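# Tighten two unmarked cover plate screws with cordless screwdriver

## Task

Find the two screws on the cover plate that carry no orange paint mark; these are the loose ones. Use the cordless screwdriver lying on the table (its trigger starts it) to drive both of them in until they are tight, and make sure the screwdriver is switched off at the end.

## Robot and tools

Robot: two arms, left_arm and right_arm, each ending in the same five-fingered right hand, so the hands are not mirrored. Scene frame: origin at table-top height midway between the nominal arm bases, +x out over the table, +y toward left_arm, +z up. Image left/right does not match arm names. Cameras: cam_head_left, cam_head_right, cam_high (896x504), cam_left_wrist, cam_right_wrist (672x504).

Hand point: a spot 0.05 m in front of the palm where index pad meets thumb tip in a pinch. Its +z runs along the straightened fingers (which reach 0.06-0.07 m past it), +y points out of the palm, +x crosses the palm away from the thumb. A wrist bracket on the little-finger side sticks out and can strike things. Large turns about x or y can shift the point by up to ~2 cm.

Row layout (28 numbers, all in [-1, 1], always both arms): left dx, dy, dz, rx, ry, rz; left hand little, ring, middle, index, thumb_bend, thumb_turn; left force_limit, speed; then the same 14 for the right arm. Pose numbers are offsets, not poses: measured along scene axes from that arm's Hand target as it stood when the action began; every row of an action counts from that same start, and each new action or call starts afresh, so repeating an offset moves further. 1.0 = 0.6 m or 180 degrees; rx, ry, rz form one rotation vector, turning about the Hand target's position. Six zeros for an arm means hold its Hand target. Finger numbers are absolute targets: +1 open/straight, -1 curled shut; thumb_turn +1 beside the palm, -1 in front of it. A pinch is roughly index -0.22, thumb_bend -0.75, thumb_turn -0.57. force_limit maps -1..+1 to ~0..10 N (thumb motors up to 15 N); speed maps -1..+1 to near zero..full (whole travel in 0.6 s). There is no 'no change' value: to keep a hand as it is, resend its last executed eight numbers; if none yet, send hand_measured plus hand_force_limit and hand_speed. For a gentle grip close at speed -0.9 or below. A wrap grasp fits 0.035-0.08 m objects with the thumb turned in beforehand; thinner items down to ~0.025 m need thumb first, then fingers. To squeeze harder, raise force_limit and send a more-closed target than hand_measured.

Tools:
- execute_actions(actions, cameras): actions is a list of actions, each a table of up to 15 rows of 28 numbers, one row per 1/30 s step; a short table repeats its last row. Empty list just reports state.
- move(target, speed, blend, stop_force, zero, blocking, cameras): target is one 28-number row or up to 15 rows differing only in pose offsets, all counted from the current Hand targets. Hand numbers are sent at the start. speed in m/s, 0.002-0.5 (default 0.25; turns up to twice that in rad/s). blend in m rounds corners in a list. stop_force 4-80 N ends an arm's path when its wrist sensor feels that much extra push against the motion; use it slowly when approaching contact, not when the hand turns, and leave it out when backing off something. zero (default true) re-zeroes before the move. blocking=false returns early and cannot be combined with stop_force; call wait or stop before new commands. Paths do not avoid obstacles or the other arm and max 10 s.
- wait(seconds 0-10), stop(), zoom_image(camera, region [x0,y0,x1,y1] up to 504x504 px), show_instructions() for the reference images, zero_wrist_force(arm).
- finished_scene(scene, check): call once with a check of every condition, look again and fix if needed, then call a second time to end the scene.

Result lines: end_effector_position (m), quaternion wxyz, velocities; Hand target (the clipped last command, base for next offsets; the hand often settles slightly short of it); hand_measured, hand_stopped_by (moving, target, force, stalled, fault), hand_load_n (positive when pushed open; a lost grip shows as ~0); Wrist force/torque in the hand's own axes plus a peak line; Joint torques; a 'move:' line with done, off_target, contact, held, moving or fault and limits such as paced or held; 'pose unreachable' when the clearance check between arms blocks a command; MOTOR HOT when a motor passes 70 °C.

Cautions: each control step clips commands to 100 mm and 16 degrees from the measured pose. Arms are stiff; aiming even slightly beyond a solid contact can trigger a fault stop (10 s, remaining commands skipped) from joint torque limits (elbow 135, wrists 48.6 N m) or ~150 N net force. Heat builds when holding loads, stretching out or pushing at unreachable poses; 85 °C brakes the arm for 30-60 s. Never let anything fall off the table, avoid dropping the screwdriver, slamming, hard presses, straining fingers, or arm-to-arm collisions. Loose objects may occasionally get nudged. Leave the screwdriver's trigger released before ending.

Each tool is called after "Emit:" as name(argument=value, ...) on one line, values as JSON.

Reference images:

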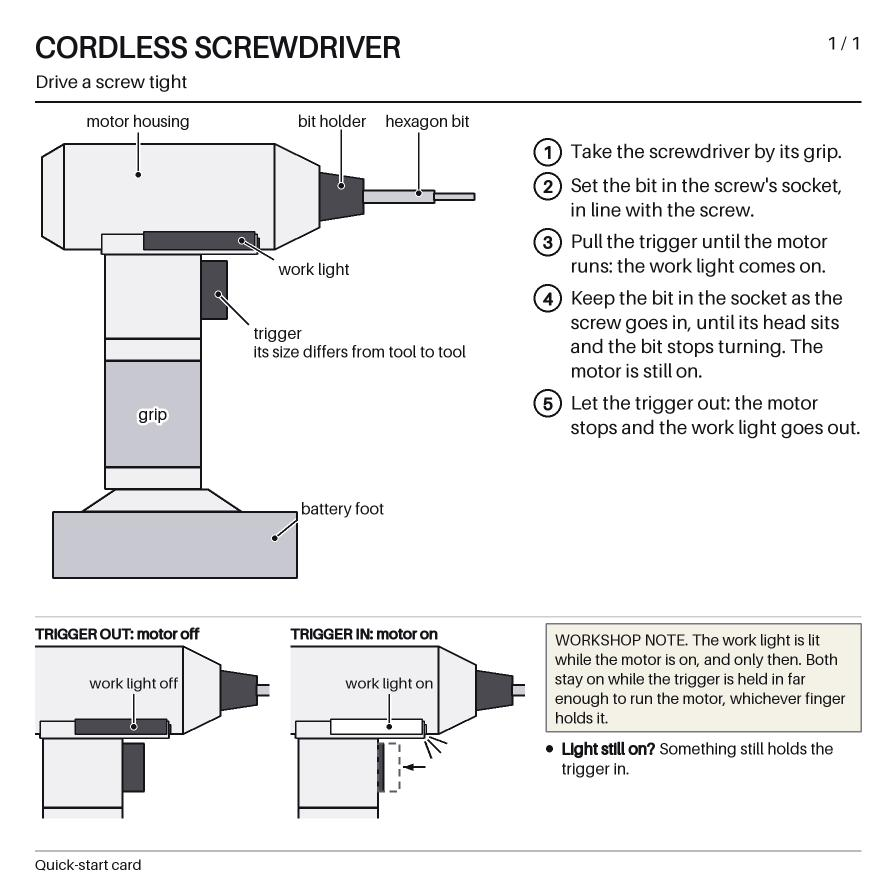

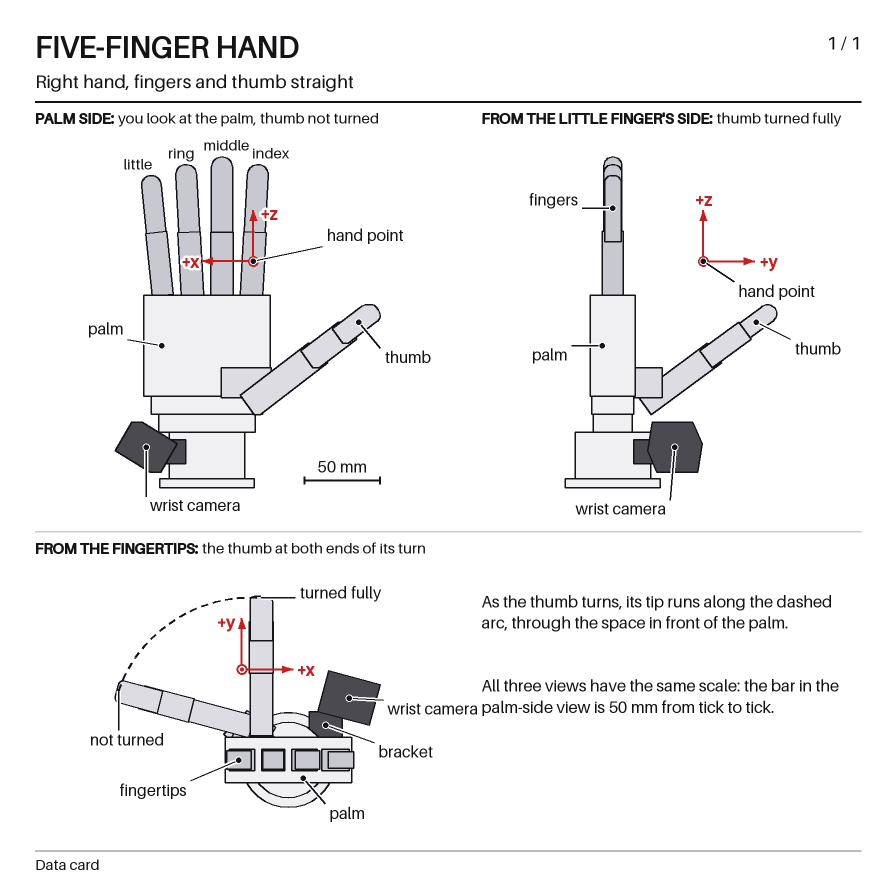

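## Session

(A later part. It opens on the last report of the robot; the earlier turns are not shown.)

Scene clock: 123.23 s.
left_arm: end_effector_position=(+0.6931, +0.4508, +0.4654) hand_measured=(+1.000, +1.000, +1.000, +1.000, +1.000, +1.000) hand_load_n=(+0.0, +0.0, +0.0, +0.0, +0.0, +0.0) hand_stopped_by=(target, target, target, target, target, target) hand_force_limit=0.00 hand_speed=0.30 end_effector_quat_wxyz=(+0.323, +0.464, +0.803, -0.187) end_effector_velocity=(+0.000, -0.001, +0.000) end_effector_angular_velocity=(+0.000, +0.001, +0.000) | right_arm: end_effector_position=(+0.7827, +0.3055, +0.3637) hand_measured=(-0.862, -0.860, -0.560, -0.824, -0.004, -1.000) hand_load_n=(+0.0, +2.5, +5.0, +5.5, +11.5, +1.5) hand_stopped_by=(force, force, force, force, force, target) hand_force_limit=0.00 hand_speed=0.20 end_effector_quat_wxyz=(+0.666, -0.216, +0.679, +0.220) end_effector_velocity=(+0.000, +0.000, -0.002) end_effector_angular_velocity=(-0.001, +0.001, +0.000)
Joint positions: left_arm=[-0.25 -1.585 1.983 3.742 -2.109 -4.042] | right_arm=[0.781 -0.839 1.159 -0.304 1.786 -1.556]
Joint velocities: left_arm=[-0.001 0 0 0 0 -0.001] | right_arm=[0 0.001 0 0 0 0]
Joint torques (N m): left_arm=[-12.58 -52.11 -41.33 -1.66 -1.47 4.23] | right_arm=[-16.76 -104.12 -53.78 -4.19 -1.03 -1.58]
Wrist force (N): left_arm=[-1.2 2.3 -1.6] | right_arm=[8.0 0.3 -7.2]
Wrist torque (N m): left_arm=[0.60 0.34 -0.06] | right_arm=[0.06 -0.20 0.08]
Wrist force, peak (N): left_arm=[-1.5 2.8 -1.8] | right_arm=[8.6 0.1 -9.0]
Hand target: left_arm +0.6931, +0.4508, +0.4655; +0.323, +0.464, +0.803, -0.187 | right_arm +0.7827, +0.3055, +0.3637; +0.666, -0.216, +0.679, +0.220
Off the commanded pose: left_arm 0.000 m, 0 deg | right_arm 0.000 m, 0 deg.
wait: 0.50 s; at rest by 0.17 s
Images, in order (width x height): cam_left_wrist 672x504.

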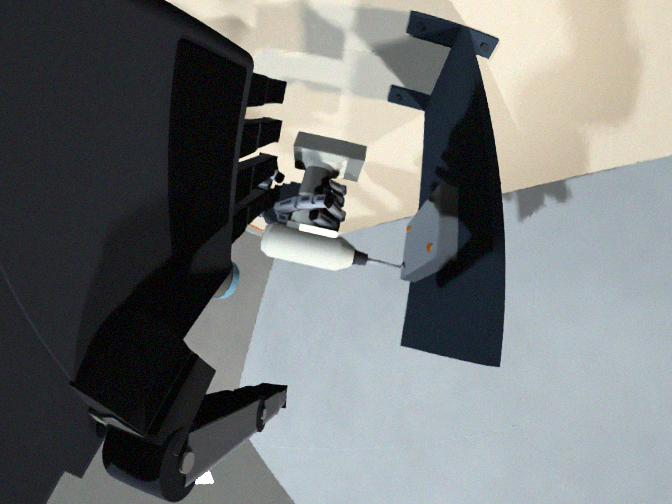

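Emit:
move(target=[0,0,0,0,0,0,1,1,1,1,1,1,0,0.3,0.0005,-0.00085,0,0,0,0,-0.98,-0.98,-0.98,-0.95,-0.98,-1,0.0,0.2], speed=0.003, cameras=[])

Emit:
move(target=[0,0,0,0,0,0,1,1,1,1,1,1,0,0.3,-0.001,0.0017,0,0,0,0,-0.98,-0.98,-0.98,-0.95,-0.98,-1,0.0,0.2], speed=0.003, cameras=[])

Emit:
move(target=[0,0,0,0,0,0,1,1,1,1,1,1,0,0.3,-0.0004,0.0007,0,0,0,0,-0.98,-0.98,-0.98,-0.95,-0.98,-1,0.0,0.2], speed=0.003, cameras=["cam_left_wrist", "cam_high"])

Emit:
zoom_image(camera="cam_left_wrist", region=[386, 252, 414, 280])

Scene clock: 125.33 s.
left_arm: end_effector_position=(+0.6931, +0.4508, +0.4654) hand_measured=(+1.000, +1.000, +1.000, +1.000, +1.000, +1.000) hand_load_n=(+0.0, +0.0, +0.0, +0.0, +0.0, +0.0) hand_stopped_by=(target, target, target, target, target, target) hand_force_limit=0.00 hand_speed=0.30 end_effector_quat_wxyz=(+0.323, +0.464, +0.803, -0.187) end_effector_velocity=(+0.000, +0.000, +0.000) end_effector_angular_velocity=(+0.000, -0.001, +0.000) | right_arm: end_effector_position=(+0.7831, +0.3049, +0.3637) hand_measured=(-0.862, -0.860, -0.560, -0.824, -0.004, -1.000) hand_load_n=(+0.0, +2.5, +5.0, +5.5, +11.5, +1.5) hand_stopped_by=(force, force, force, force, force, target) hand_force_limit=0.00 hand_speed=0.20 end_effector_quat_wxyz=(+0.666, -0.216, +0.679, +0.220) end_effector_velocity=(+0.000, +0.000, -0.002) end_effector_angular_velocity=(-0.002, +0.002, +0.000)
Joint positions: left_arm=[-0.25 -1.585 1.983 3.742 -2.109 -4.042] | right_arm=[0.78 -0.839 1.16 -0.304 1.785 -1.556]
Joint velocities: left_arm=[0 0 0 0 0 0.001] | right_arm=[0 0.002 0 0.001 0 0]
Joint torques (N m): left_arm=[-11.44 -53.76 -47.6 -2.14 -1.45 3.49] | right_arm=[-12.52 -122.63 -41.28 -6.22 -1.11 -2.05]
Wrist force (N): left_arm=[-0.9 2.4 -1.8] | right_arm=[7.2 0.1 -0.4]
Wrist torque (N m): left_arm=[0.63 0.30 -0.03] | right_arm=[-0.12 -0.11 0.07]
Wrist force, peak (N): left_arm=[-1.3 2.7 -2.1] | right_arm=[8.3 -0.1 -9.2]
Hand target: left_arm +0.6931, +0.4508, +0.4655; +0.323, +0.464, +0.803, -0.187 | right_arm +0.7830, +0.3049, +0.3637; +0.666, -0.216, +0.679, +0.220
Off the commanded pose: left_arm 0.000 m, 0 deg | right_arm 0.000 m, 0 deg.
move: done
No camera images: "cameras" was empty.

Scene clock: 126.03 s.
left_arm: end_effector_position=(+0.6931, +0.4508, +0.4654) hand_measured=(+1.000, +1.000, +1.000, +1.000, +1.000, +1.000) hand_load_n=(+0.0, +0.0, +0.0, +0.0, +0.0, +0.0) hand_stopped_by=(target, target, target, target, target, target) hand_force_limit=0.00 hand_speed=0.30 end_effector_quat_wxyz=(+0.323, +0.464, +0.803, -0.187) end_effector_velocity=(+0.000, -0.001, +0.000) end_effector_angular_velocity=(+0.001, -0.001, -0.001) | right_arm: end_effector_position=(+0.7824, +0.3060, +0.3637) hand_measured=(-0.862, -0.860, -0.560, -0.824, -0.004, -1.000) hand_load_n=(+0.0, +3.0, +5.0, +5.0, +11.5, +2.0) hand_stopped_by=(force, force, force, force, force, target) hand_force_limit=0.00 hand_speed=0.20 end_effector_quat_wxyz=(+0.666, -0.216, +0.679, +0.220) end_effector_velocity=(+0.000, +0.000, -0.001) end_effector_angular_velocity=(+0.000, +0.000, +0.000)
Joint positions: left_arm=[-0.25 -1.585 1.983 3.742 -2.109 -4.042] | right_arm=[0.782 -0.838 1.158 -0.303 1.787 -1.556]
Joint velocities: left_arm=[-0.001 0 0 0 0.001 0] | right_arm=[0 0.001 0 -0.001 0 0]
Joint torques (N m): left_arm=[-10.83 -57.48 -47.85 -2.55 -0.88 3.7] | right_arm=[14.56 -106.65 -52.43 -2.04 1.21 -0.98]
Wrist force (N): left_arm=[-0.9 2.3 -1.7] | right_arm=[7.4 -1.3 -1.7]
Wrist torque (N m): left_arm=[0.61 0.31 -0.05] | right_arm=[-0.08 -0.09 0.08]
Wrist force, peak (N): left_arm=[-1.2 2.6 -2.2] | right_arm=[7.9 -1.4 -2.4]
Hand target: left_arm +0.6931, +0.4508, +0.4655; +0.323, +0.464, +0.803, -0.187 | right_arm +0.7824, +0.3060, +0.3637; +0.666, -0.216, +0.679, +0.220
Off the commanded pose: left_arm 0.000 m, 0 deg | right_arm 0.000 m, 0 deg.
move: done
No camera images: "cameras" was empty.

Scene clock: 126.73 s.
left_arm: end_effector_position=(+0.6931, +0.4508, +0.4654) hand_measured=(+1.000, +1.000, +1.000, +1.000, +1.000, +1.000) hand_load_n=(+0.0, -0.5, +0.0, +0.0, +0.0, +0.0) hand_stopped_by=(target, target, target, target, target, target) hand_force_limit=0.00 hand_speed=0.30 end_effector_quat_wxyz=(+0.323, +0.464, +0.803, -0.187) end_effector_velocity=(+0.000, +0.000, +0.000) end_effector_angular_velocity=(+0.000, +0.000, +0.000) | right_arm: end_effector_position=(+0.7822, +0.3064, +0.3637) hand_measured=(-0.862, -0.860, -0.560, -0.824, -0.004, -1.000) hand_load_n=(+0.0, +3.0, +5.0, +5.0, +12.0, +2.0) hand_stopped_by=(force, force, force, force, force, target) hand_force_limit=0.00 hand_speed=0.20 end_effector_quat_wxyz=(+0.666, -0.216, +0.679, +0.220) end_effector_velocity=(+0.000, +0.000, -0.001) end_effector_angular_velocity=(-0.001, +0.001, +0.000)
Joint positions: left_arm=[-0.25 -1.585 1.983 3.742 -2.109 -4.042] | right_arm=[0.782 -0.838 1.157 -0.303 1.787 -1.556]
Joint velocities: left_arm=[0.001 0 0 0 -0.001 0] | right_arm=[0 0.001 0 0.001 0 0]
Joint torques (N m): left_arm=[-9.36 -54.32 -49.34 -2.98 -0.98 3.59] | right_arm=[13.24 -105.28 -52.99 -1.95 1.51 0.25]
Wrist force (N): left_arm=[-0.9 2.5 -1.8] | right_arm=[7.4 -1.4 -1.4]
Wrist torque (N m): left_arm=[0.64 0.32 -0.04] | right_arm=[-0.01 -0.07 0.11]
Wrist force, peak (N): left_arm=[-1.1 2.5 -2.2] | right_arm=[7.6 -1.6 -1.7]
Hand target: left_arm +0.6931, +0.4508, +0.4655; +0.323, +0.464, +0.803, -0.187 | right_arm +0.7822, +0.3064, +0.3637; +0.666, -0.216, +0.679, +0.220
Off the commanded pose: left_arm 0.000 m, 0 deg | right_arm 0.000 m, 0 deg.
move: done
Images, in order (width x height): cam_high 896x504, cam_left_wrist 672x504.

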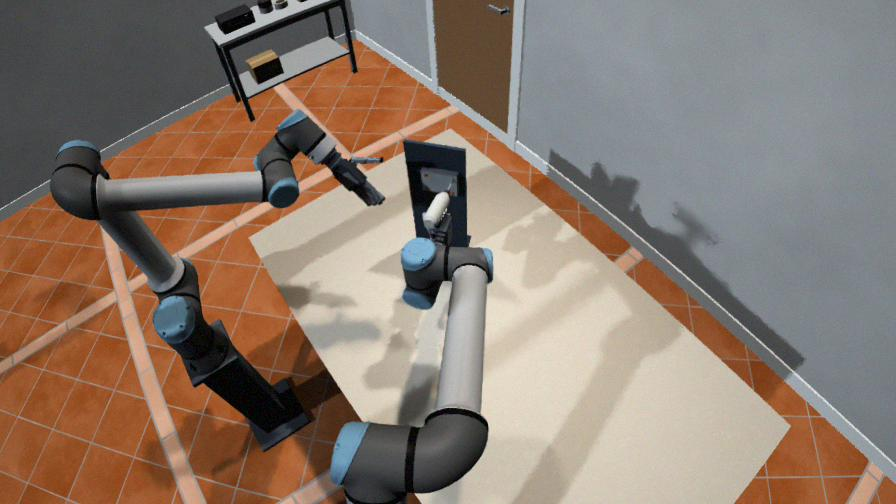

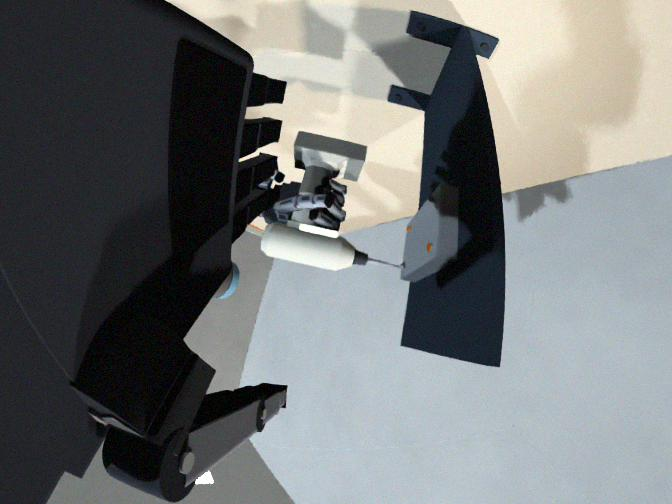

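Scaled by 18.000 from the camera's 672x504 image, which has a finer 960x720 frame.

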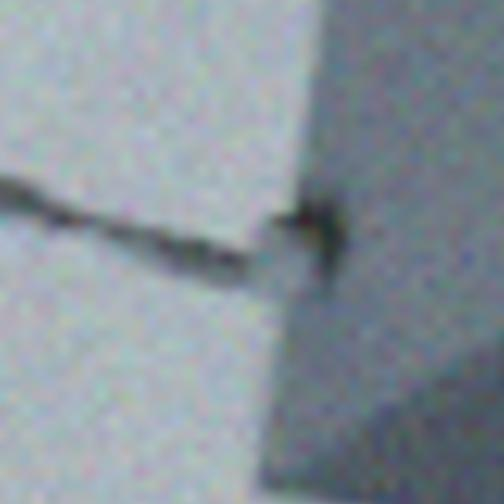

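Emit:
move(target=[[0,0,0,0,0,0,1,1,1,1,1,1,0,0.3,0.0011,-0.0020,0,0,0,0,-0.98,-0.98,-0.98,-0.95,-0.98,-1,0.0,0.2]], speed=0.01, cameras=[])

Emit:
move(target=[0,0,0,0,0,0,1,1,1,1,1,1,0,0.3,0.0146,0.0081,0,0,0,0,-0.98,-0.98,-0.98,-0.95,-0.98,-1,0.0,0.2], speed=0.004, stop_force=10, cameras=["cam_left_wrist","cam_high"])

Emit:
zoom_image(camera="cam_left_wrist", region=[386, 252, 414, 280])

Scene clock: 127.67 s.
left_arm: end_effector_position=(+0.6931, +0.4508, +0.4654) hand_measured=(+1.000, +1.000, +1.000, +1.000, +1.000, +1.000) hand_load_n=(+0.0, +0.0, +0.0, +0.0, +0.0, +0.0) hand_stopped_by=(target, target, target, target, target, target) hand_force_limit=0.00 hand_speed=0.30 end_effector_quat_wxyz=(+0.323, +0.464, +0.803, -0.187) end_effector_velocity=(+0.000, +0.000, +0.001) end_effector_angular_velocity=(+0.000, -0.002, +0.000) | right_arm: end_effector_position=(+0.7828, +0.3052, +0.3637) hand_measured=(-0.862, -0.860, -0.560, -0.824, -0.004, -1.000) hand_load_n=(+0.0, +3.0, +5.0, +5.0, +11.5, +2.0) hand_stopped_by=(force, force, force, force, force, target) hand_force_limit=0.00 hand_speed=0.20 end_effector_quat_wxyz=(+0.666, -0.216, +0.679, +0.220) end_effector_velocity=(+0.000, +0.000, +0.000) end_effector_angular_velocity=(-0.001, +0.001, +0.000)
Joint positions: left_arm=[-0.25 -1.585 1.983 3.742 -2.109 -4.042] | right_arm=[0.781 -0.839 1.16 -0.304 1.786 -1.556]
Joint velocities: left_arm=[-0.001 -0.001 0 -0.001 0 0] | right_arm=[0 0 0 0.001 0 0]
Joint torques (N m): left_arm=[-7.53 -53.62 -52.5 -3.19 -0.34 3.6] | right_arm=[-12.43 -120.79 -43.67 -6.33 -1.04 -0.26]
Wrist force (N): left_arm=[-1.0 2.5 -1.9] | right_arm=[7.2 -0.2 -0.6]
Wrist torque (N m): left_arm=[0.64 0.33 -0.04] | right_arm=[-0.16 -0.11 0.06]
Wrist force, peak (N): left_arm=[-0.8 2.7 -2.3] | right_arm=[8.0 -1.5 -1.8]
Hand target: left_arm +0.6931, +0.4508, +0.4655; +0.323, +0.464, +0.803, -0.187 | right_arm +0.7828, +0.3052, +0.3637; +0.666, -0.216, +0.679, +0.220
Off the commanded pose: left_arm 0.000 m, 0 deg | right_arm 0.000 m, 0 deg.
move: done
No camera images: "cameras" was empty.

Scene clock: 130.37 s.
left_arm: end_effector_position=(+0.6931, +0.4508, +0.4655) hand_measured=(+1.000, +1.000, +1.000, +1.000, +1.000, +1.000) hand_load_n=(+0.0, +0.0, +0.0, +0.0, +0.0, +0.0) hand_stopped_by=(target, target, target, target, target, target) hand_force_limit=0.00 hand_speed=0.30 end_effector_quat_wxyz=(+0.323, +0.464, +0.803, -0.187) end_effector_velocity=(+0.000, +0.000, +0.000) end_effector_angular_velocity=(+0.000, +0.000, +0.001) | right_arm: end_effector_position=(+0.7886, +0.3084, +0.3637) hand_measured=(-0.862, -0.860, -0.560, -0.824, -0.004, -1.000) hand_load_n=(+0.5, +2.5, +4.5, +5.0, +11.5, +2.0) hand_stopped_by=(force, force, force, force, force, target) hand_force_limit=0.00 hand_speed=0.20 end_effector_quat_wxyz=(+0.666, -0.216, +0.679, +0.220) end_effector_velocity=(+0.000, +0.000, -0.001) end_effector_angular_velocity=(+0.000, +0.000, +0.000)
Joint positions: left_arm=[-0.25 -1.585 1.983 3.742 -2.109 -4.042] | right_arm=[0.778 -0.829 1.142 -0.296 1.783 -1.556]
Joint velocities: left_arm=[0 0 0 -0.001 0 -0.001] | right_arm=[0 0.001 0 -0.001 0 0]
Joint torques (N m): left_arm=[-9.21 -50.24 -55.06 -3.68 0.06 3.74] | right_arm=[-3.28 -126.45 -47.42 -7.55 2.57 -1.13]
Wrist force (N): left_arm=[-0.9 2.3 -2.0] | right_arm=[10.9 1.0 -8.1]
Wrist torque (N m): left_arm=[0.62 0.33 -0.04] | right_arm=[0.05 -0.12 0.17]
Wrist force, peak (N): left_arm=[-1.3 2.7 -2.1] | right_arm=[13.1 1.5 -15.7]
Hand target: left_arm +0.6931, +0.4508, +0.4655; +0.323, +0.464, +0.803, -0.187 | right_arm +0.7886, +0.3084, +0.3637; +0.666, -0.216, +0.679, +0.220
Off the commanded pose: left_arm 0.000 m, 0 deg | right_arm 0.003 m, 0 deg.
move: contact (right_arm)
Images, in order (width x height): cam_high 896x504, cam_left_wrist 672x504.

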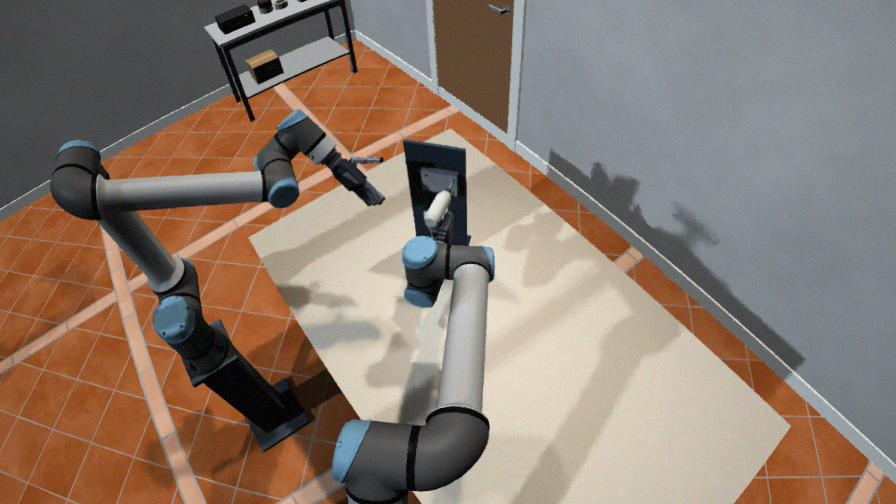

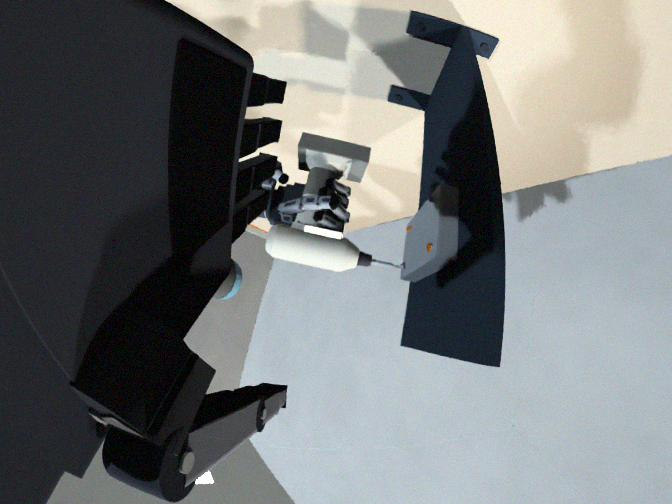

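Scaled by 18.000 from the camera's 672x504 image, which has a finer 960x720 frame.

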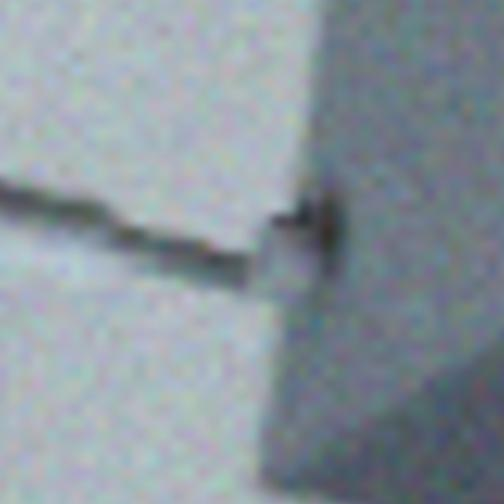

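Emit:
move(target=[0,0,0,0,0,0,1,1,1,1,1,1,0,0.3,0.0146,0.0081,0,0,0,0,-0.98,-0.98,-0.98,-0.95,-0.98,-1,0.0,0.2], speed=0.003, stop_force=12, cameras=["cam_left_wrist"])

Emit:
zoom_image(camera="cam_left_wrist", region=[386, 252, 414, 280])

Scene clock: 131.63 s.
left_arm: end_effector_position=(+0.6931, +0.4508, +0.4655) hand_measured=(+1.000, +1.000, +1.000, +1.000, +1.000, +1.000) hand_load_n=(+0.0, +0.0, +0.0, +0.0, +0.0, +0.0) hand_stopped_by=(target, target, target, target, target, target) hand_force_limit=0.00 hand_speed=0.30 end_effector_quat_wxyz=(+0.323, +0.464, +0.803, -0.187) end_effector_velocity=(+0.000, +0.000, +0.000) end_effector_angular_velocity=(+0.000, +0.000, -0.001) | right_arm: end_effector_position=(+0.7888, +0.3085, +0.3637) hand_measured=(-0.862, -0.860, -0.560, -0.824, -0.004, -1.000) hand_load_n=(+0.0, +2.0, +4.5, +5.0, +12.0, +1.5) hand_stopped_by=(force, force, force, force, force, target) hand_force_limit=0.00 hand_speed=0.20 end_effector_quat_wxyz=(+0.666, -0.216, +0.679, +0.220) end_effector_velocity=(+0.000, +0.000, +0.000) end_effector_angular_velocity=(-0.001, +0.000, +0.000)
Joint positions: left_arm=[-0.25 -1.585 1.983 3.742 -2.109 -4.042] | right_arm=[0.778 -0.829 1.141 -0.296 1.783 -1.556]
Joint velocities: left_arm=[-0.001 0 0 0 0 0] | right_arm=[0 -0.001 0 0.001 0 0]
Joint torques (N m): left_arm=[-9.6 -53.52 -53.68 -4.22 0.14 3.62] | right_arm=[-8.6 -128.66 -51.44 -9.24 2.65 -0.59]
Wrist force (N): left_arm=[-1.2 2.1 -1.6] | right_arm=[13.7 2.1 -17.0]
Wrist torque (N m): left_arm=[0.57 0.35 -0.06] | right_arm=[0.28 -0.08 0.23]
Wrist force, peak (N): left_arm=[-1.2 2.5 -2.3] | right_arm=[15.5 2.4 -24.4]
Hand target: left_arm +0.6931, +0.4508, +0.4655; +0.323, +0.464, +0.803, -0.187 | right_arm +0.7888, +0.3085, +0.3637; +0.666, -0.216, +0.679, +0.220
Off the commanded pose: left_arm 0.000 m, 0 deg | right_arm 0.010 m, 0 deg.
move: contact (right_arm)
Images, in order (width x height): cam_left_wrist 672x504.

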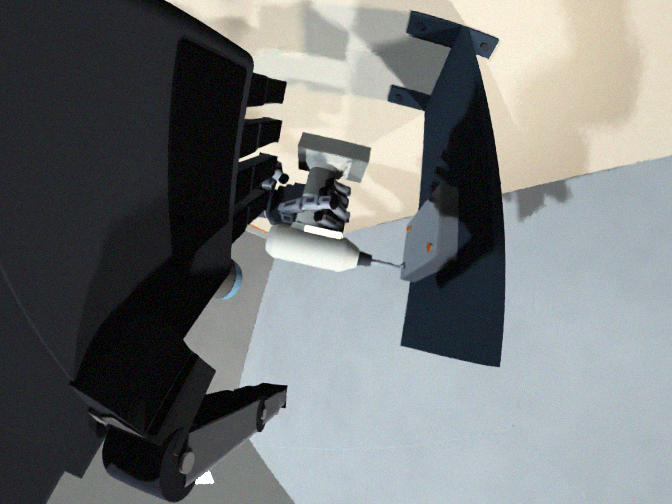

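Scaled by 18.000 from the camera's 672x504 image, which has a finer 960x720 frame.

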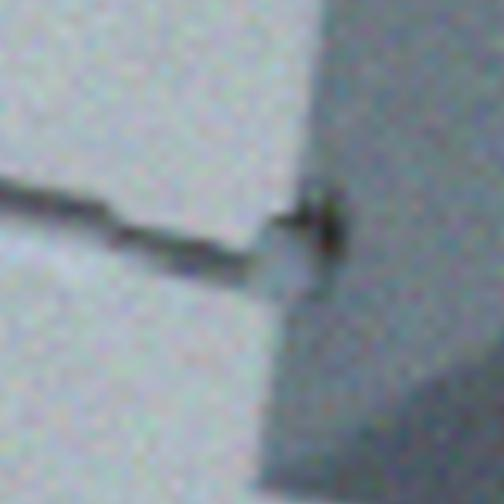

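Emit:
move(target=[[0,0,0,0,0,0,1,1,1,1,1,1,0,0.3,-0.0160,-0.0089,0,0,0,0,-0.98,-0.98,-0.98,-0.95,-0.98,-1,0.0,0.2],[0,0,0,0,0,0,1,1,1,1,1,1,0,0.3,-0.0157,-0.0053,0.0003,0,0,0,-0.98,-0.98,-0.98,-0.95,-0.98,-1,0.0,0.2]], speed=0.03, cameras=["cam_left_wrist","cam_high"])

Emit:
zoom_image(camera="cam_left_wrist", region=[386, 252, 414, 280])

Emit:
zoom_image(camera="cam_high", region=[436, 170, 466, 200])

Scene clock: 132.93 s.
left_arm: end_effector_position=(+0.6931, +0.4508, +0.4655) hand_measured=(+1.000, +1.000, +1.000, +1.000, +1.000, +1.000) hand_load_n=(+0.0, +0.0, +0.0, +0.0, +0.0, +0.0) hand_stopped_by=(target, target, target, target, target, target) hand_force_limit=0.00 hand_speed=0.30 end_effector_quat_wxyz=(+0.323, +0.464, +0.803, -0.187) end_effector_velocity=(+0.000, -0.001, +0.000) end_effector_angular_velocity=(+0.000, -0.002, -0.002) | right_arm: end_effector_position=(+0.7793, +0.3055, +0.3639) hand_measured=(-0.862, -0.860, -0.560, -0.824, -0.004, -1.000) hand_load_n=(+0.0, +3.0, +4.5, +5.0, +11.5, +2.0) hand_stopped_by=(force, force, force, force, force, target) hand_force_limit=0.00 hand_speed=0.20 end_effector_quat_wxyz=(+0.666, -0.216, +0.679, +0.220) end_effector_velocity=(-0.001, -0.001, -0.002) end_effector_angular_velocity=(-0.002, +0.001, +0.000)
Joint positions: left_arm=[-0.25 -1.585 1.983 3.742 -2.109 -4.042] | right_arm=[0.784 -0.842 1.164 -0.306 1.789 -1.556]
Joint velocities: left_arm=[-0.002 0 0 -0.001 0 0.001] | right_arm=[0 -0.001 0.004 -0.001 0 0]
Joint torques (N m): left_arm=[-8.66 -52.39 -53.95 -4.55 -0.42 3.42] | right_arm=[-6.3 -124.18 -41.42 -4.52 -0.09 1.06]
Wrist force (N): left_arm=[-1.1 2.7 -1.8] | right_arm=[7.6 0.0 -0.2]
Wrist torque (N m): left_arm=[0.67 0.34 -0.04] | right_arm=[-0.15 -0.17 0.09]
Wrist force, peak (N): left_arm=[-1.4 2.9 -1.9] | right_arm=[13.3 2.1 -17.0]
Hand target: left_arm +0.6931, +0.4508, +0.4655; +0.323, +0.464, +0.803, -0.187 | right_arm +0.7793, +0.3053, +0.3638; +0.666, -0.216, +0.679, +0.220
Off the commanded pose: left_arm 0.000 m, 0 deg | right_arm 0.000 m, 0 deg.
move: done
Images, in order (width x height): cam_high 896x504, cam_left_wrist 672x504.

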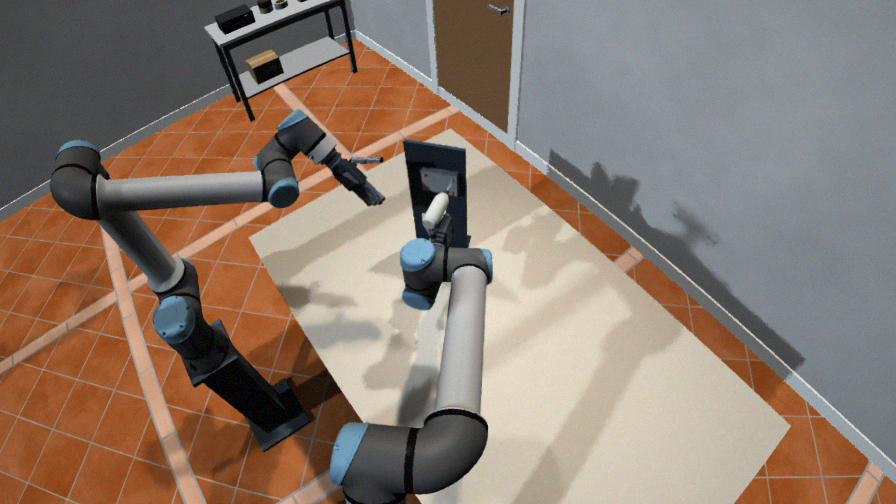

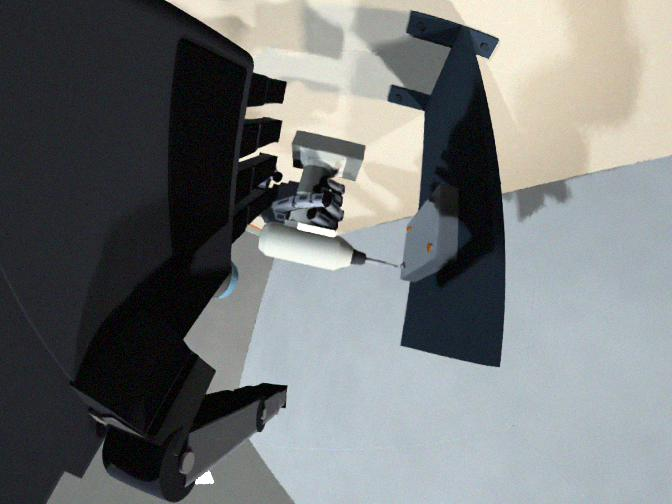

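Scaled by 18.000 from the camera's 672x504 image, which has a finer 960x720 frame.

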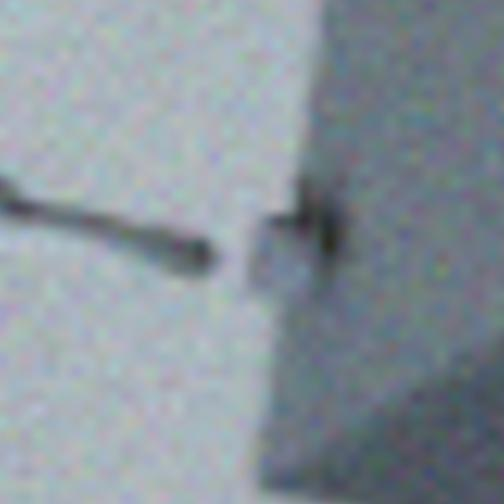

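Scaled by 16.800.

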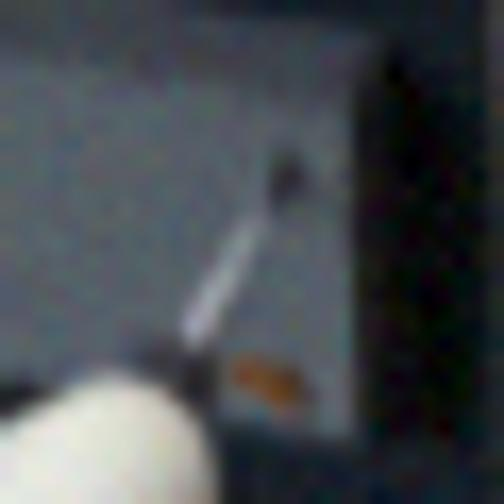

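Emit:
move(target=[0,0,0,0,0,0,1,1,1,1,1,1,0,0.3,0,0,-0.0005,0,0,0,-0.98,-0.98,-0.98,-0.95,-0.98,-1,0.0,0.2], speed=0.02, cameras=[])

Emit:
move(target=[0,0,0,0,0,0,1,1,1,1,1,1,0,0.3,0.0233,0.0129,0,0,0,0,-0.98,-0.98,-0.98,-0.95,-0.98,-1,0.0,0.2], speed=0.006, stop_force=5, cameras=["cam_left_wrist"])

Emit:
zoom_image(camera="cam_left_wrist", region=[386, 252, 414, 280])

Scene clock: 133.80 s.
left_arm: end_effector_position=(+0.6931, +0.4508, +0.4655) hand_measured=(+1.000, +1.000, +1.000, +1.000, +1.000, +1.000) hand_load_n=(+0.0, +0.0, +0.0, +0.0, +0.0, +0.0) hand_stopped_by=(target, target, target, target, target, target) hand_force_limit=0.00 hand_speed=0.30 end_effector_quat_wxyz=(+0.323, +0.464, +0.803, -0.187) end_effector_velocity=(+0.000, +0.001, +0.000) end_effector_angular_velocity=(-0.001, +0.001, +0.001) | right_arm: end_effector_position=(+0.7793, +0.3053, +0.3636) hand_measured=(-0.862, -0.860, -0.560, -0.824, -0.004, -1.000) hand_load_n=(+0.0, +2.5, +4.5, +5.0, +11.5, +2.0) hand_stopped_by=(force, force, force, force, force, target) hand_force_limit=0.00 hand_speed=0.20 end_effector_quat_wxyz=(+0.666, -0.216, +0.679, +0.220) end_effector_velocity=(+0.000, +0.000, +0.000) end_effector_angular_velocity=(-0.001, +0.001, +0.000)
Joint positions: left_arm=[-0.25 -1.585 1.983 3.742 -2.109 -4.042] | right_arm=[0.784 -0.842 1.165 -0.306 1.789 -1.556]
Joint velocities: left_arm=[0.001 0 0 0 -0.001 -0.001] | right_arm=[0 0 0 0.001 0 0]
Joint torques (N m): left_arm=[-7.12 -52.9 -53.76 -4.69 -0.61 3.96] | right_arm=[-14.59 -103.9 -42.15 -6.42 -0.97 1.34]
Wrist force (N): left_arm=[-1.2 2.3 -1.8] | right_arm=[7.2 -0.2 -0.8]
Wrist torque (N m): left_arm=[0.61 0.35 -0.06] | right_arm=[-0.14 -0.10 0.07]
Wrist force, peak (N): left_arm=[-1.5 2.5 -2.0] | right_arm=[7.4 -0.2 -0.1]
Hand target: left_arm +0.6931, +0.4508, +0.4655; +0.323, +0.464, +0.803, -0.187 | right_arm +0.7793, +0.3053, +0.3635; +0.666, -0.216, +0.679, +0.220
Off the commanded pose: left_arm 0.000 m, 0 deg | right_arm 0.000 m, 0 deg.
move: done
No camera images: "cameras" was empty.

Scene clock: 135.27 s.
left_arm: end_effector_position=(+0.6931, +0.4508, +0.4655) hand_measured=(+1.000, +1.000, +1.000, +1.000, +1.000, +1.000) hand_load_n=(+0.0, +0.0, +0.0, +0.0, +0.0, +0.0) hand_stopped_by=(target, target, target, target, target, target) hand_force_limit=0.00 hand_speed=0.30 end_effector_quat_wxyz=(+0.323, +0.464, +0.803, -0.187) end_effector_velocity=(+0.000, +0.000, +0.000) end_effector_angular_velocity=(+0.001, -0.001, +0.000) | right_arm: end_effector_position=(+0.7819, +0.3067, +0.3635) hand_measured=(-0.862, -0.860, -0.560, -0.824, -0.004, -1.000) hand_load_n=(+0.0, +3.0, +5.0, +5.0, +11.5, +1.5) hand_stopped_by=(force, force, force, force, force, target) hand_force_limit=0.00 hand_speed=0.20 end_effector_quat_wxyz=(+0.666, -0.216, +0.679, +0.220) end_effector_velocity=(+0.000, +0.000, -0.002) end_effector_angular_velocity=(-0.001, +0.001, +0.000)
Joint positions: left_arm=[-0.25 -1.585 1.983 3.742 -2.109 -4.042] | right_arm=[0.783 -0.837 1.157 -0.303 1.788 -1.556]
Joint velocities: left_arm=[0 0 0 0 0.001 0.001] | right_arm=[0 0.001 0 0 0 0]
Joint torques (N m): left_arm=[-3.13 -52.81 -54.56 -4.48 -0.17 3.44] | right_arm=[10.1 -123.11 -41.75 -6.16 1.65 0.64]
Wrist force (N): left_arm=[-1.4 2.4 -2.0] | right_arm=[6.8 -0.1 -0.2]
Wrist torque (N m): left_arm=[0.64 0.39 -0.07] | right_arm=[-0.16 -0.07 0.04]
Wrist force, peak (N): left_arm=[-0.9 2.8 -2.2] | right_arm=[8.9 0.3 -9.8]
Hand target: left_arm +0.6931, +0.4508, +0.4655; +0.323, +0.464, +0.803, -0.187 | right_arm +0.7818, +0.3067, +0.3635; +0.666, -0.216, +0.679, +0.220
Off the commanded pose: left_arm 0.000 m, 0 deg | right_arm 0.013 m, 0 deg.
move: contact (right_arm)
Images, in order (width x height): cam_left_wrist 672x504.

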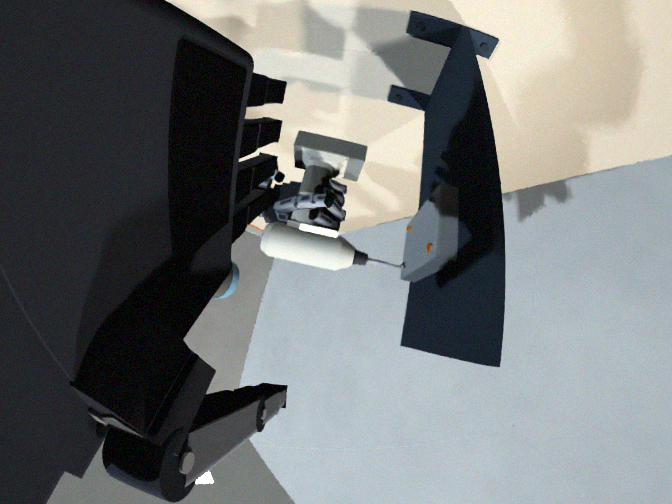

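Scaled by 18.000 from the camera's 672x504 image, which has a finer 960x720 frame.

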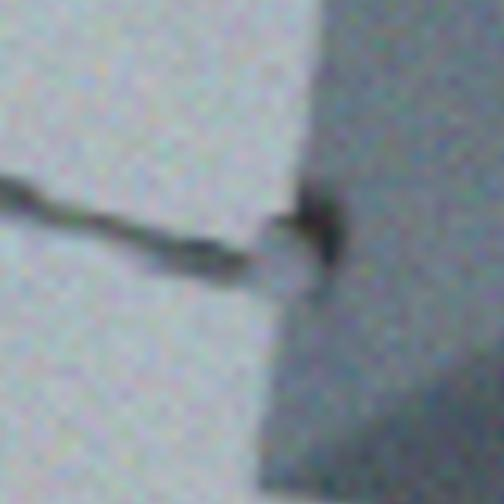

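Emit:
move(target=[0,0,0,0,0,0,1,1,1,1,1,1,0,0.3,0.0007,0.0004,0,0,0,0,-0.98,-0.98,-0.98,-0.95,-0.98,-1,0.0,0.2], speed=0.003, cameras=[])

Emit:
move(target=[0,0,0,0,0,0,1,1,1,1,1,1,0,0.3,-0.0004,0.0007,0,0,0,0,-0.98,-0.98,-0.98,-0.95,-0.98,-1,0.0,0.2], speed=0.002, cameras=[])

Emit:
move(target=[0,0,0,0,0,0,1,1,1,1,1,1,0,0.3,-0.0004,0.0007,0,0,0,0,-0.98,-0.98,-0.98,-0.95,-0.98,-1,0.0,0.2], speed=0.002, cameras=["cam_left_wrist"])

Emit:
zoom_image(camera="cam_left_wrist", region=[386, 252, 414, 280])

Scene clock: 136.27 s.
left_arm: end_effector_position=(+0.6931, +0.4508, +0.4655) hand_measured=(+1.000, +1.000, +1.000, +1.000, +1.000, +1.000) hand_load_n=(+0.0, +0.0, +0.0, +0.0, +0.0, +0.0) hand_stopped_by=(target, target, target, target, target, target) hand_force_limit=0.00 hand_speed=0.30 end_effector_quat_wxyz=(+0.323, +0.464, +0.803, -0.187) end_effector_velocity=(+0.000, +0.000, +0.000) end_effector_angular_velocity=(-0.001, +0.000, +0.000) | right_arm: end_effector_position=(+0.7821, +0.3070, +0.3635) hand_measured=(-0.862, -0.860, -0.560, -0.824, -0.004, -1.000) hand_load_n=(+0.5, +3.5, +4.5, +5.0, +12.0, +0.5) hand_stopped_by=(force, force, force, force, force, target) hand_force_limit=0.00 hand_speed=0.20 end_effector_quat_wxyz=(+0.666, -0.216, +0.679, +0.220) end_effector_velocity=(+0.000, -0.001, +0.003) end_effector_angular_velocity=(+0.002, -0.002, -0.001)
Joint positions: left_arm=[-0.25 -1.585 1.983 3.742 -2.109 -4.042] | right_arm=[0.783 -0.837 1.156 -0.303 1.787 -1.556]
Joint velocities: left_arm=[0 0 0 0 -0.001 0] | right_arm=[0 -0.002 0 0 0 0]
Joint torques (N m): left_arm=[-4.97 -49.81 -52.46 -4.82 -0.5 3.79] | right_arm=[-18.03 -105.03 -57.21 -3.44 -0.82 0.46]
Wrist force (N): left_arm=[-1.1 2.7 -1.9] | right_arm=[9.6 0.0 -15.1]
Wrist torque (N m): left_arm=[0.67 0.33 -0.05] | right_arm=[0.39 -0.34 0.15]
Wrist force, peak (N): left_arm=[-1.3 2.5 -2.5] | right_arm=[9.6 0.0 -15.1]
Hand target: left_arm +0.6931, +0.4508, +0.4655; +0.323, +0.464, +0.803, -0.187 | right_arm +0.7822, +0.3070, +0.3635; +0.666, -0.216, +0.679, +0.220
Off the commanded pose: left_arm 0.000 m, 0 deg | right_arm 0.000 m, 0 deg.
move: done
No camera images: "cameras" was empty.

Scene clock: 136.97 s.
left_arm: end_effector_position=(+0.6931, +0.4508, +0.4655) hand_measured=(+1.000, +1.000, +1.000, +1.000, +1.000, +1.000) hand_load_n=(+0.0, +0.0, -0.5, +0.5, +0.0, +0.0) hand_stopped_by=(target, target, target, target, target, target) hand_force_limit=0.00 hand_speed=0.30 end_effector_quat_wxyz=(+0.323, +0.464, +0.803, -0.187) end_effector_velocity=(+0.000, +0.000, -0.001) end_effector_angular_velocity=(+0.000, +0.002, +0.002) | right_arm: end_effector_position=(+0.7821, +0.3073, +0.3636) hand_measured=(-0.862, -0.860, -0.560, -0.824, -0.004, -1.000) hand_load_n=(+0.0, +3.0, +5.0, +5.0, +12.0, +2.0) hand_stopped_by=(force, force, force, force, force, target) hand_force_limit=0.00 hand_speed=0.20 end_effector_quat_wxyz=(+0.666, -0.216, +0.679, +0.220) end_effector_velocity=(+0.000, +0.000, +0.002) end_effector_angular_velocity=(+0.001, -0.001, +0.000)
Joint positions: left_arm=[-0.25 -1.585 1.983 3.742 -2.109 -4.042] | right_arm=[0.783 -0.836 1.155 -0.302 1.788 -1.556]
Joint velocities: left_arm=[0 0.001 0 0.001 0 -0.002] | right_arm=[0 -0.001 0 0 0 0]
Joint torques (N m): left_arm=[-1.53 -51.67 -51.58 -5.45 -0.21 3.6] | right_arm=[18.45 -105.95 -51.96 -2.08 0.94 0.63]
Wrist force (N): left_arm=[-1.3 2.7 -1.8] | right_arm=[7.4 -2.3 -2.1]
Wrist torque (N m): left_arm=[0.67 0.37 -0.05] | right_arm=[0.11 -0.10 0.15]
Wrist force, peak (N): left_arm=[-1.1 2.5 -2.3] | right_arm=[10.1 -0.1 -17.0]
Hand target: left_arm +0.6931, +0.4508, +0.4655; +0.323, +0.464, +0.803, -0.187 | right_arm +0.7820, +0.3074, +0.3635; +0.666, -0.216, +0.679, +0.220
Off the commanded pose: left_arm 0.000 m, 0 deg | right_arm 0.000 m, 0 deg.
move: done
No camera images: "cameras" was empty.

Scene clock: 137.67 s.
left_arm: end_effector_position=(+0.6931, +0.4508, +0.4655) hand_measured=(+1.000, +1.000, +1.000, +1.000, +1.000, +1.000) hand_load_n=(+0.0, +0.0, +0.0, +0.0, +0.0, +0.0) hand_stopped_by=(target, target, target, target, target, target) hand_force_limit=0.00 hand_speed=0.30 end_effector_quat_wxyz=(+0.323, +0.464, +0.803, -0.187) end_effector_velocity=(+0.000, -0.001, +0.000) end_effector_angular_velocity=(-0.001, +0.000, -0.001) | right_arm: end_effector_position=(+0.7818, +0.3078, +0.3635) hand_measured=(-0.862, -0.860, -0.560, -0.824, -0.004, -1.000) hand_load_n=(+0.0, +3.5, +5.0, +4.5, +12.0, +2.5) hand_stopped_by=(force, force, force, force, force, target) hand_force_limit=0.00 hand_speed=0.20 end_effector_quat_wxyz=(+0.666, -0.216, +0.679, +0.220) end_effector_velocity=(+0.000, +0.000, -0.001) end_effector_angular_velocity=(-0.001, +0.001, +0.000)
Joint positions: left_arm=[-0.25 -1.585 1.983 3.742 -2.109 -4.042] | right_arm=[0.783 -0.836 1.155 -0.302 1.788 -1.556]
Joint velocities: left_arm=[-0.001 0 0 0 0 0] | right_arm=[0 0.001 0 0 0 0]
Joint torques (N m): left_arm=[-4.65 -49.86 -51.94 -5.25 0.13 3.21] | right_arm=[15.01 -105.46 -53.7 -1.92 1.15 1.4]
Wrist force (N): left_arm=[-1.2 2.6 -1.9] | right_arm=[7.4 -2.5 -2.0]
Wrist torque (N m): left_arm=[0.66 0.36 -0.05] | right_arm=[0.11 -0.09 0.14]
Wrist force, peak (N): left_arm=[-1.3 2.7 -2.0] | right_arm=[7.8 -2.8 -2.4]
Hand target: left_arm +0.6931, +0.4508, +0.4655; +0.323, +0.464, +0.803, -0.187 | right_arm +0.7818, +0.3078, +0.3635; +0.666, -0.216, +0.679, +0.220
Off the commanded pose: left_arm 0.000 m, 0 deg | right_arm 0.000 m, 0 deg.
move: done
Images, in order (width x height): cam_left_wrist 672x504.

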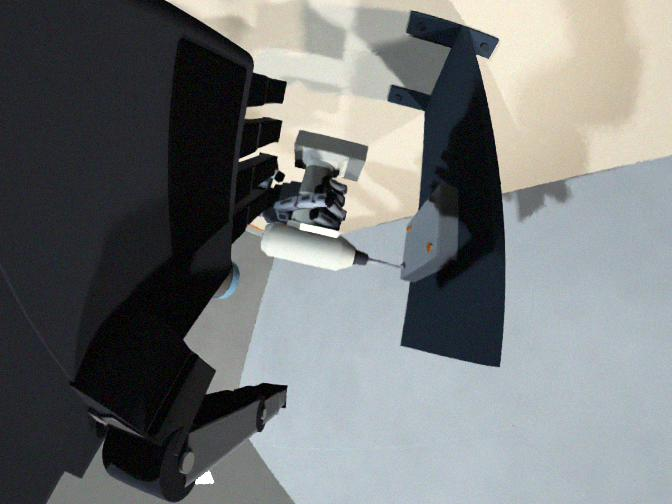

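Scaled by 18.000 from the camera's 672x504 image, which has a finer 960x720 frame.

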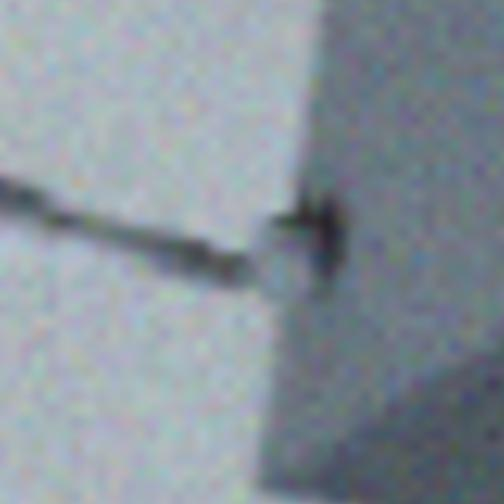

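Emit:
move(target=[0,0,0,0,0,0,1,1,1,1,1,1,0,0.3,0.0149,0.0073,0,0,0,0,-0.98,-0.98,-0.98,-0.95,-0.98,-1,0.0,0.2], speed=0.004, stop_force=8, cameras=["cam_left_wrist"])

Emit:
zoom_image(camera="cam_left_wrist", region=[386, 252, 414, 280])

Scene clock: 140.47 s.
left_arm: end_effector_position=(+0.6931, +0.4508, +0.4655) hand_measured=(+1.000, +1.000, +1.000, +1.000, +1.000, +1.000) hand_load_n=(+0.0, +0.0, +0.0, +0.0, +0.0, +0.0) hand_stopped_by=(target, target, target, target, target, target) hand_force_limit=0.00 hand_speed=0.30 end_effector_quat_wxyz=(+0.323, +0.464, +0.803, -0.187) end_effector_velocity=(+0.000, +0.001, -0.001) end_effector_angular_velocity=(+0.000, +0.001, +0.002) | right_arm: end_effector_position=(+0.7874, +0.3105, +0.3635) hand_measured=(-0.862, -0.860, -0.560, -0.824, -0.004, -1.000) hand_load_n=(+0.0, +2.0, +4.5, +4.5, +12.0, +2.0) hand_stopped_by=(force, force, force, force, force, target) hand_force_limit=0.00 hand_speed=0.20 end_effector_quat_wxyz=(+0.666, -0.216, +0.679, +0.220) end_effector_velocity=(+0.000, +0.000, -0.001) end_effector_angular_velocity=(-0.001, +0.001, +0.000)
Joint positions: left_arm=[-0.25 -1.585 1.983 3.742 -2.109 -4.042] | right_arm=[0.781 -0.827 1.139 -0.295 1.786 -1.556]
Joint velocities: left_arm=[0.001 0.001 0 -0.001 0 -0.001] | right_arm=[0 0.001 0 0 0 0]
Joint torques (N m): left_arm=[-1.32 -50.46 -51.67 -5.87 -0.65 3.47] | right_arm=[0.2 -128.57 -49.7 -8.57 1.41 -0.76]
Wrist force (N): left_arm=[-1.3 2.4 -1.6] | right_arm=[11.9 0.4 -12.6]
Wrist torque (N m): left_arm=[0.62 0.37 -0.06] | right_arm=[0.27 0.00 0.21]
Wrist force, peak (N): left_arm=[-1.3 2.9 -2.0] | right_arm=[14.7 0.2 -19.1]
Hand target: left_arm +0.6931, +0.4508, +0.4655; +0.323, +0.464, +0.803, -0.187 | right_arm +0.7873, +0.3105, +0.3635; +0.666, -0.216, +0.679, +0.220
Off the commanded pose: left_arm 0.000 m, 0 deg | right_arm 0.004 m, 0 deg.
move: contact (right_arm)
Images, in order (width x height): cam_left_wrist 672x504.

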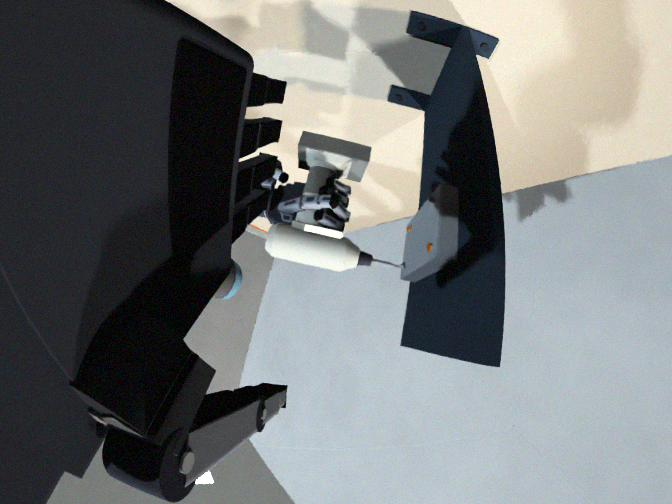

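Scaled by 18.000 from the camera's 672x504 image, which has a finer 960x720 frame.

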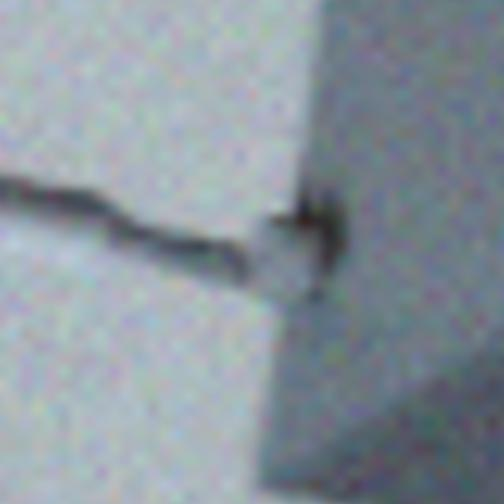

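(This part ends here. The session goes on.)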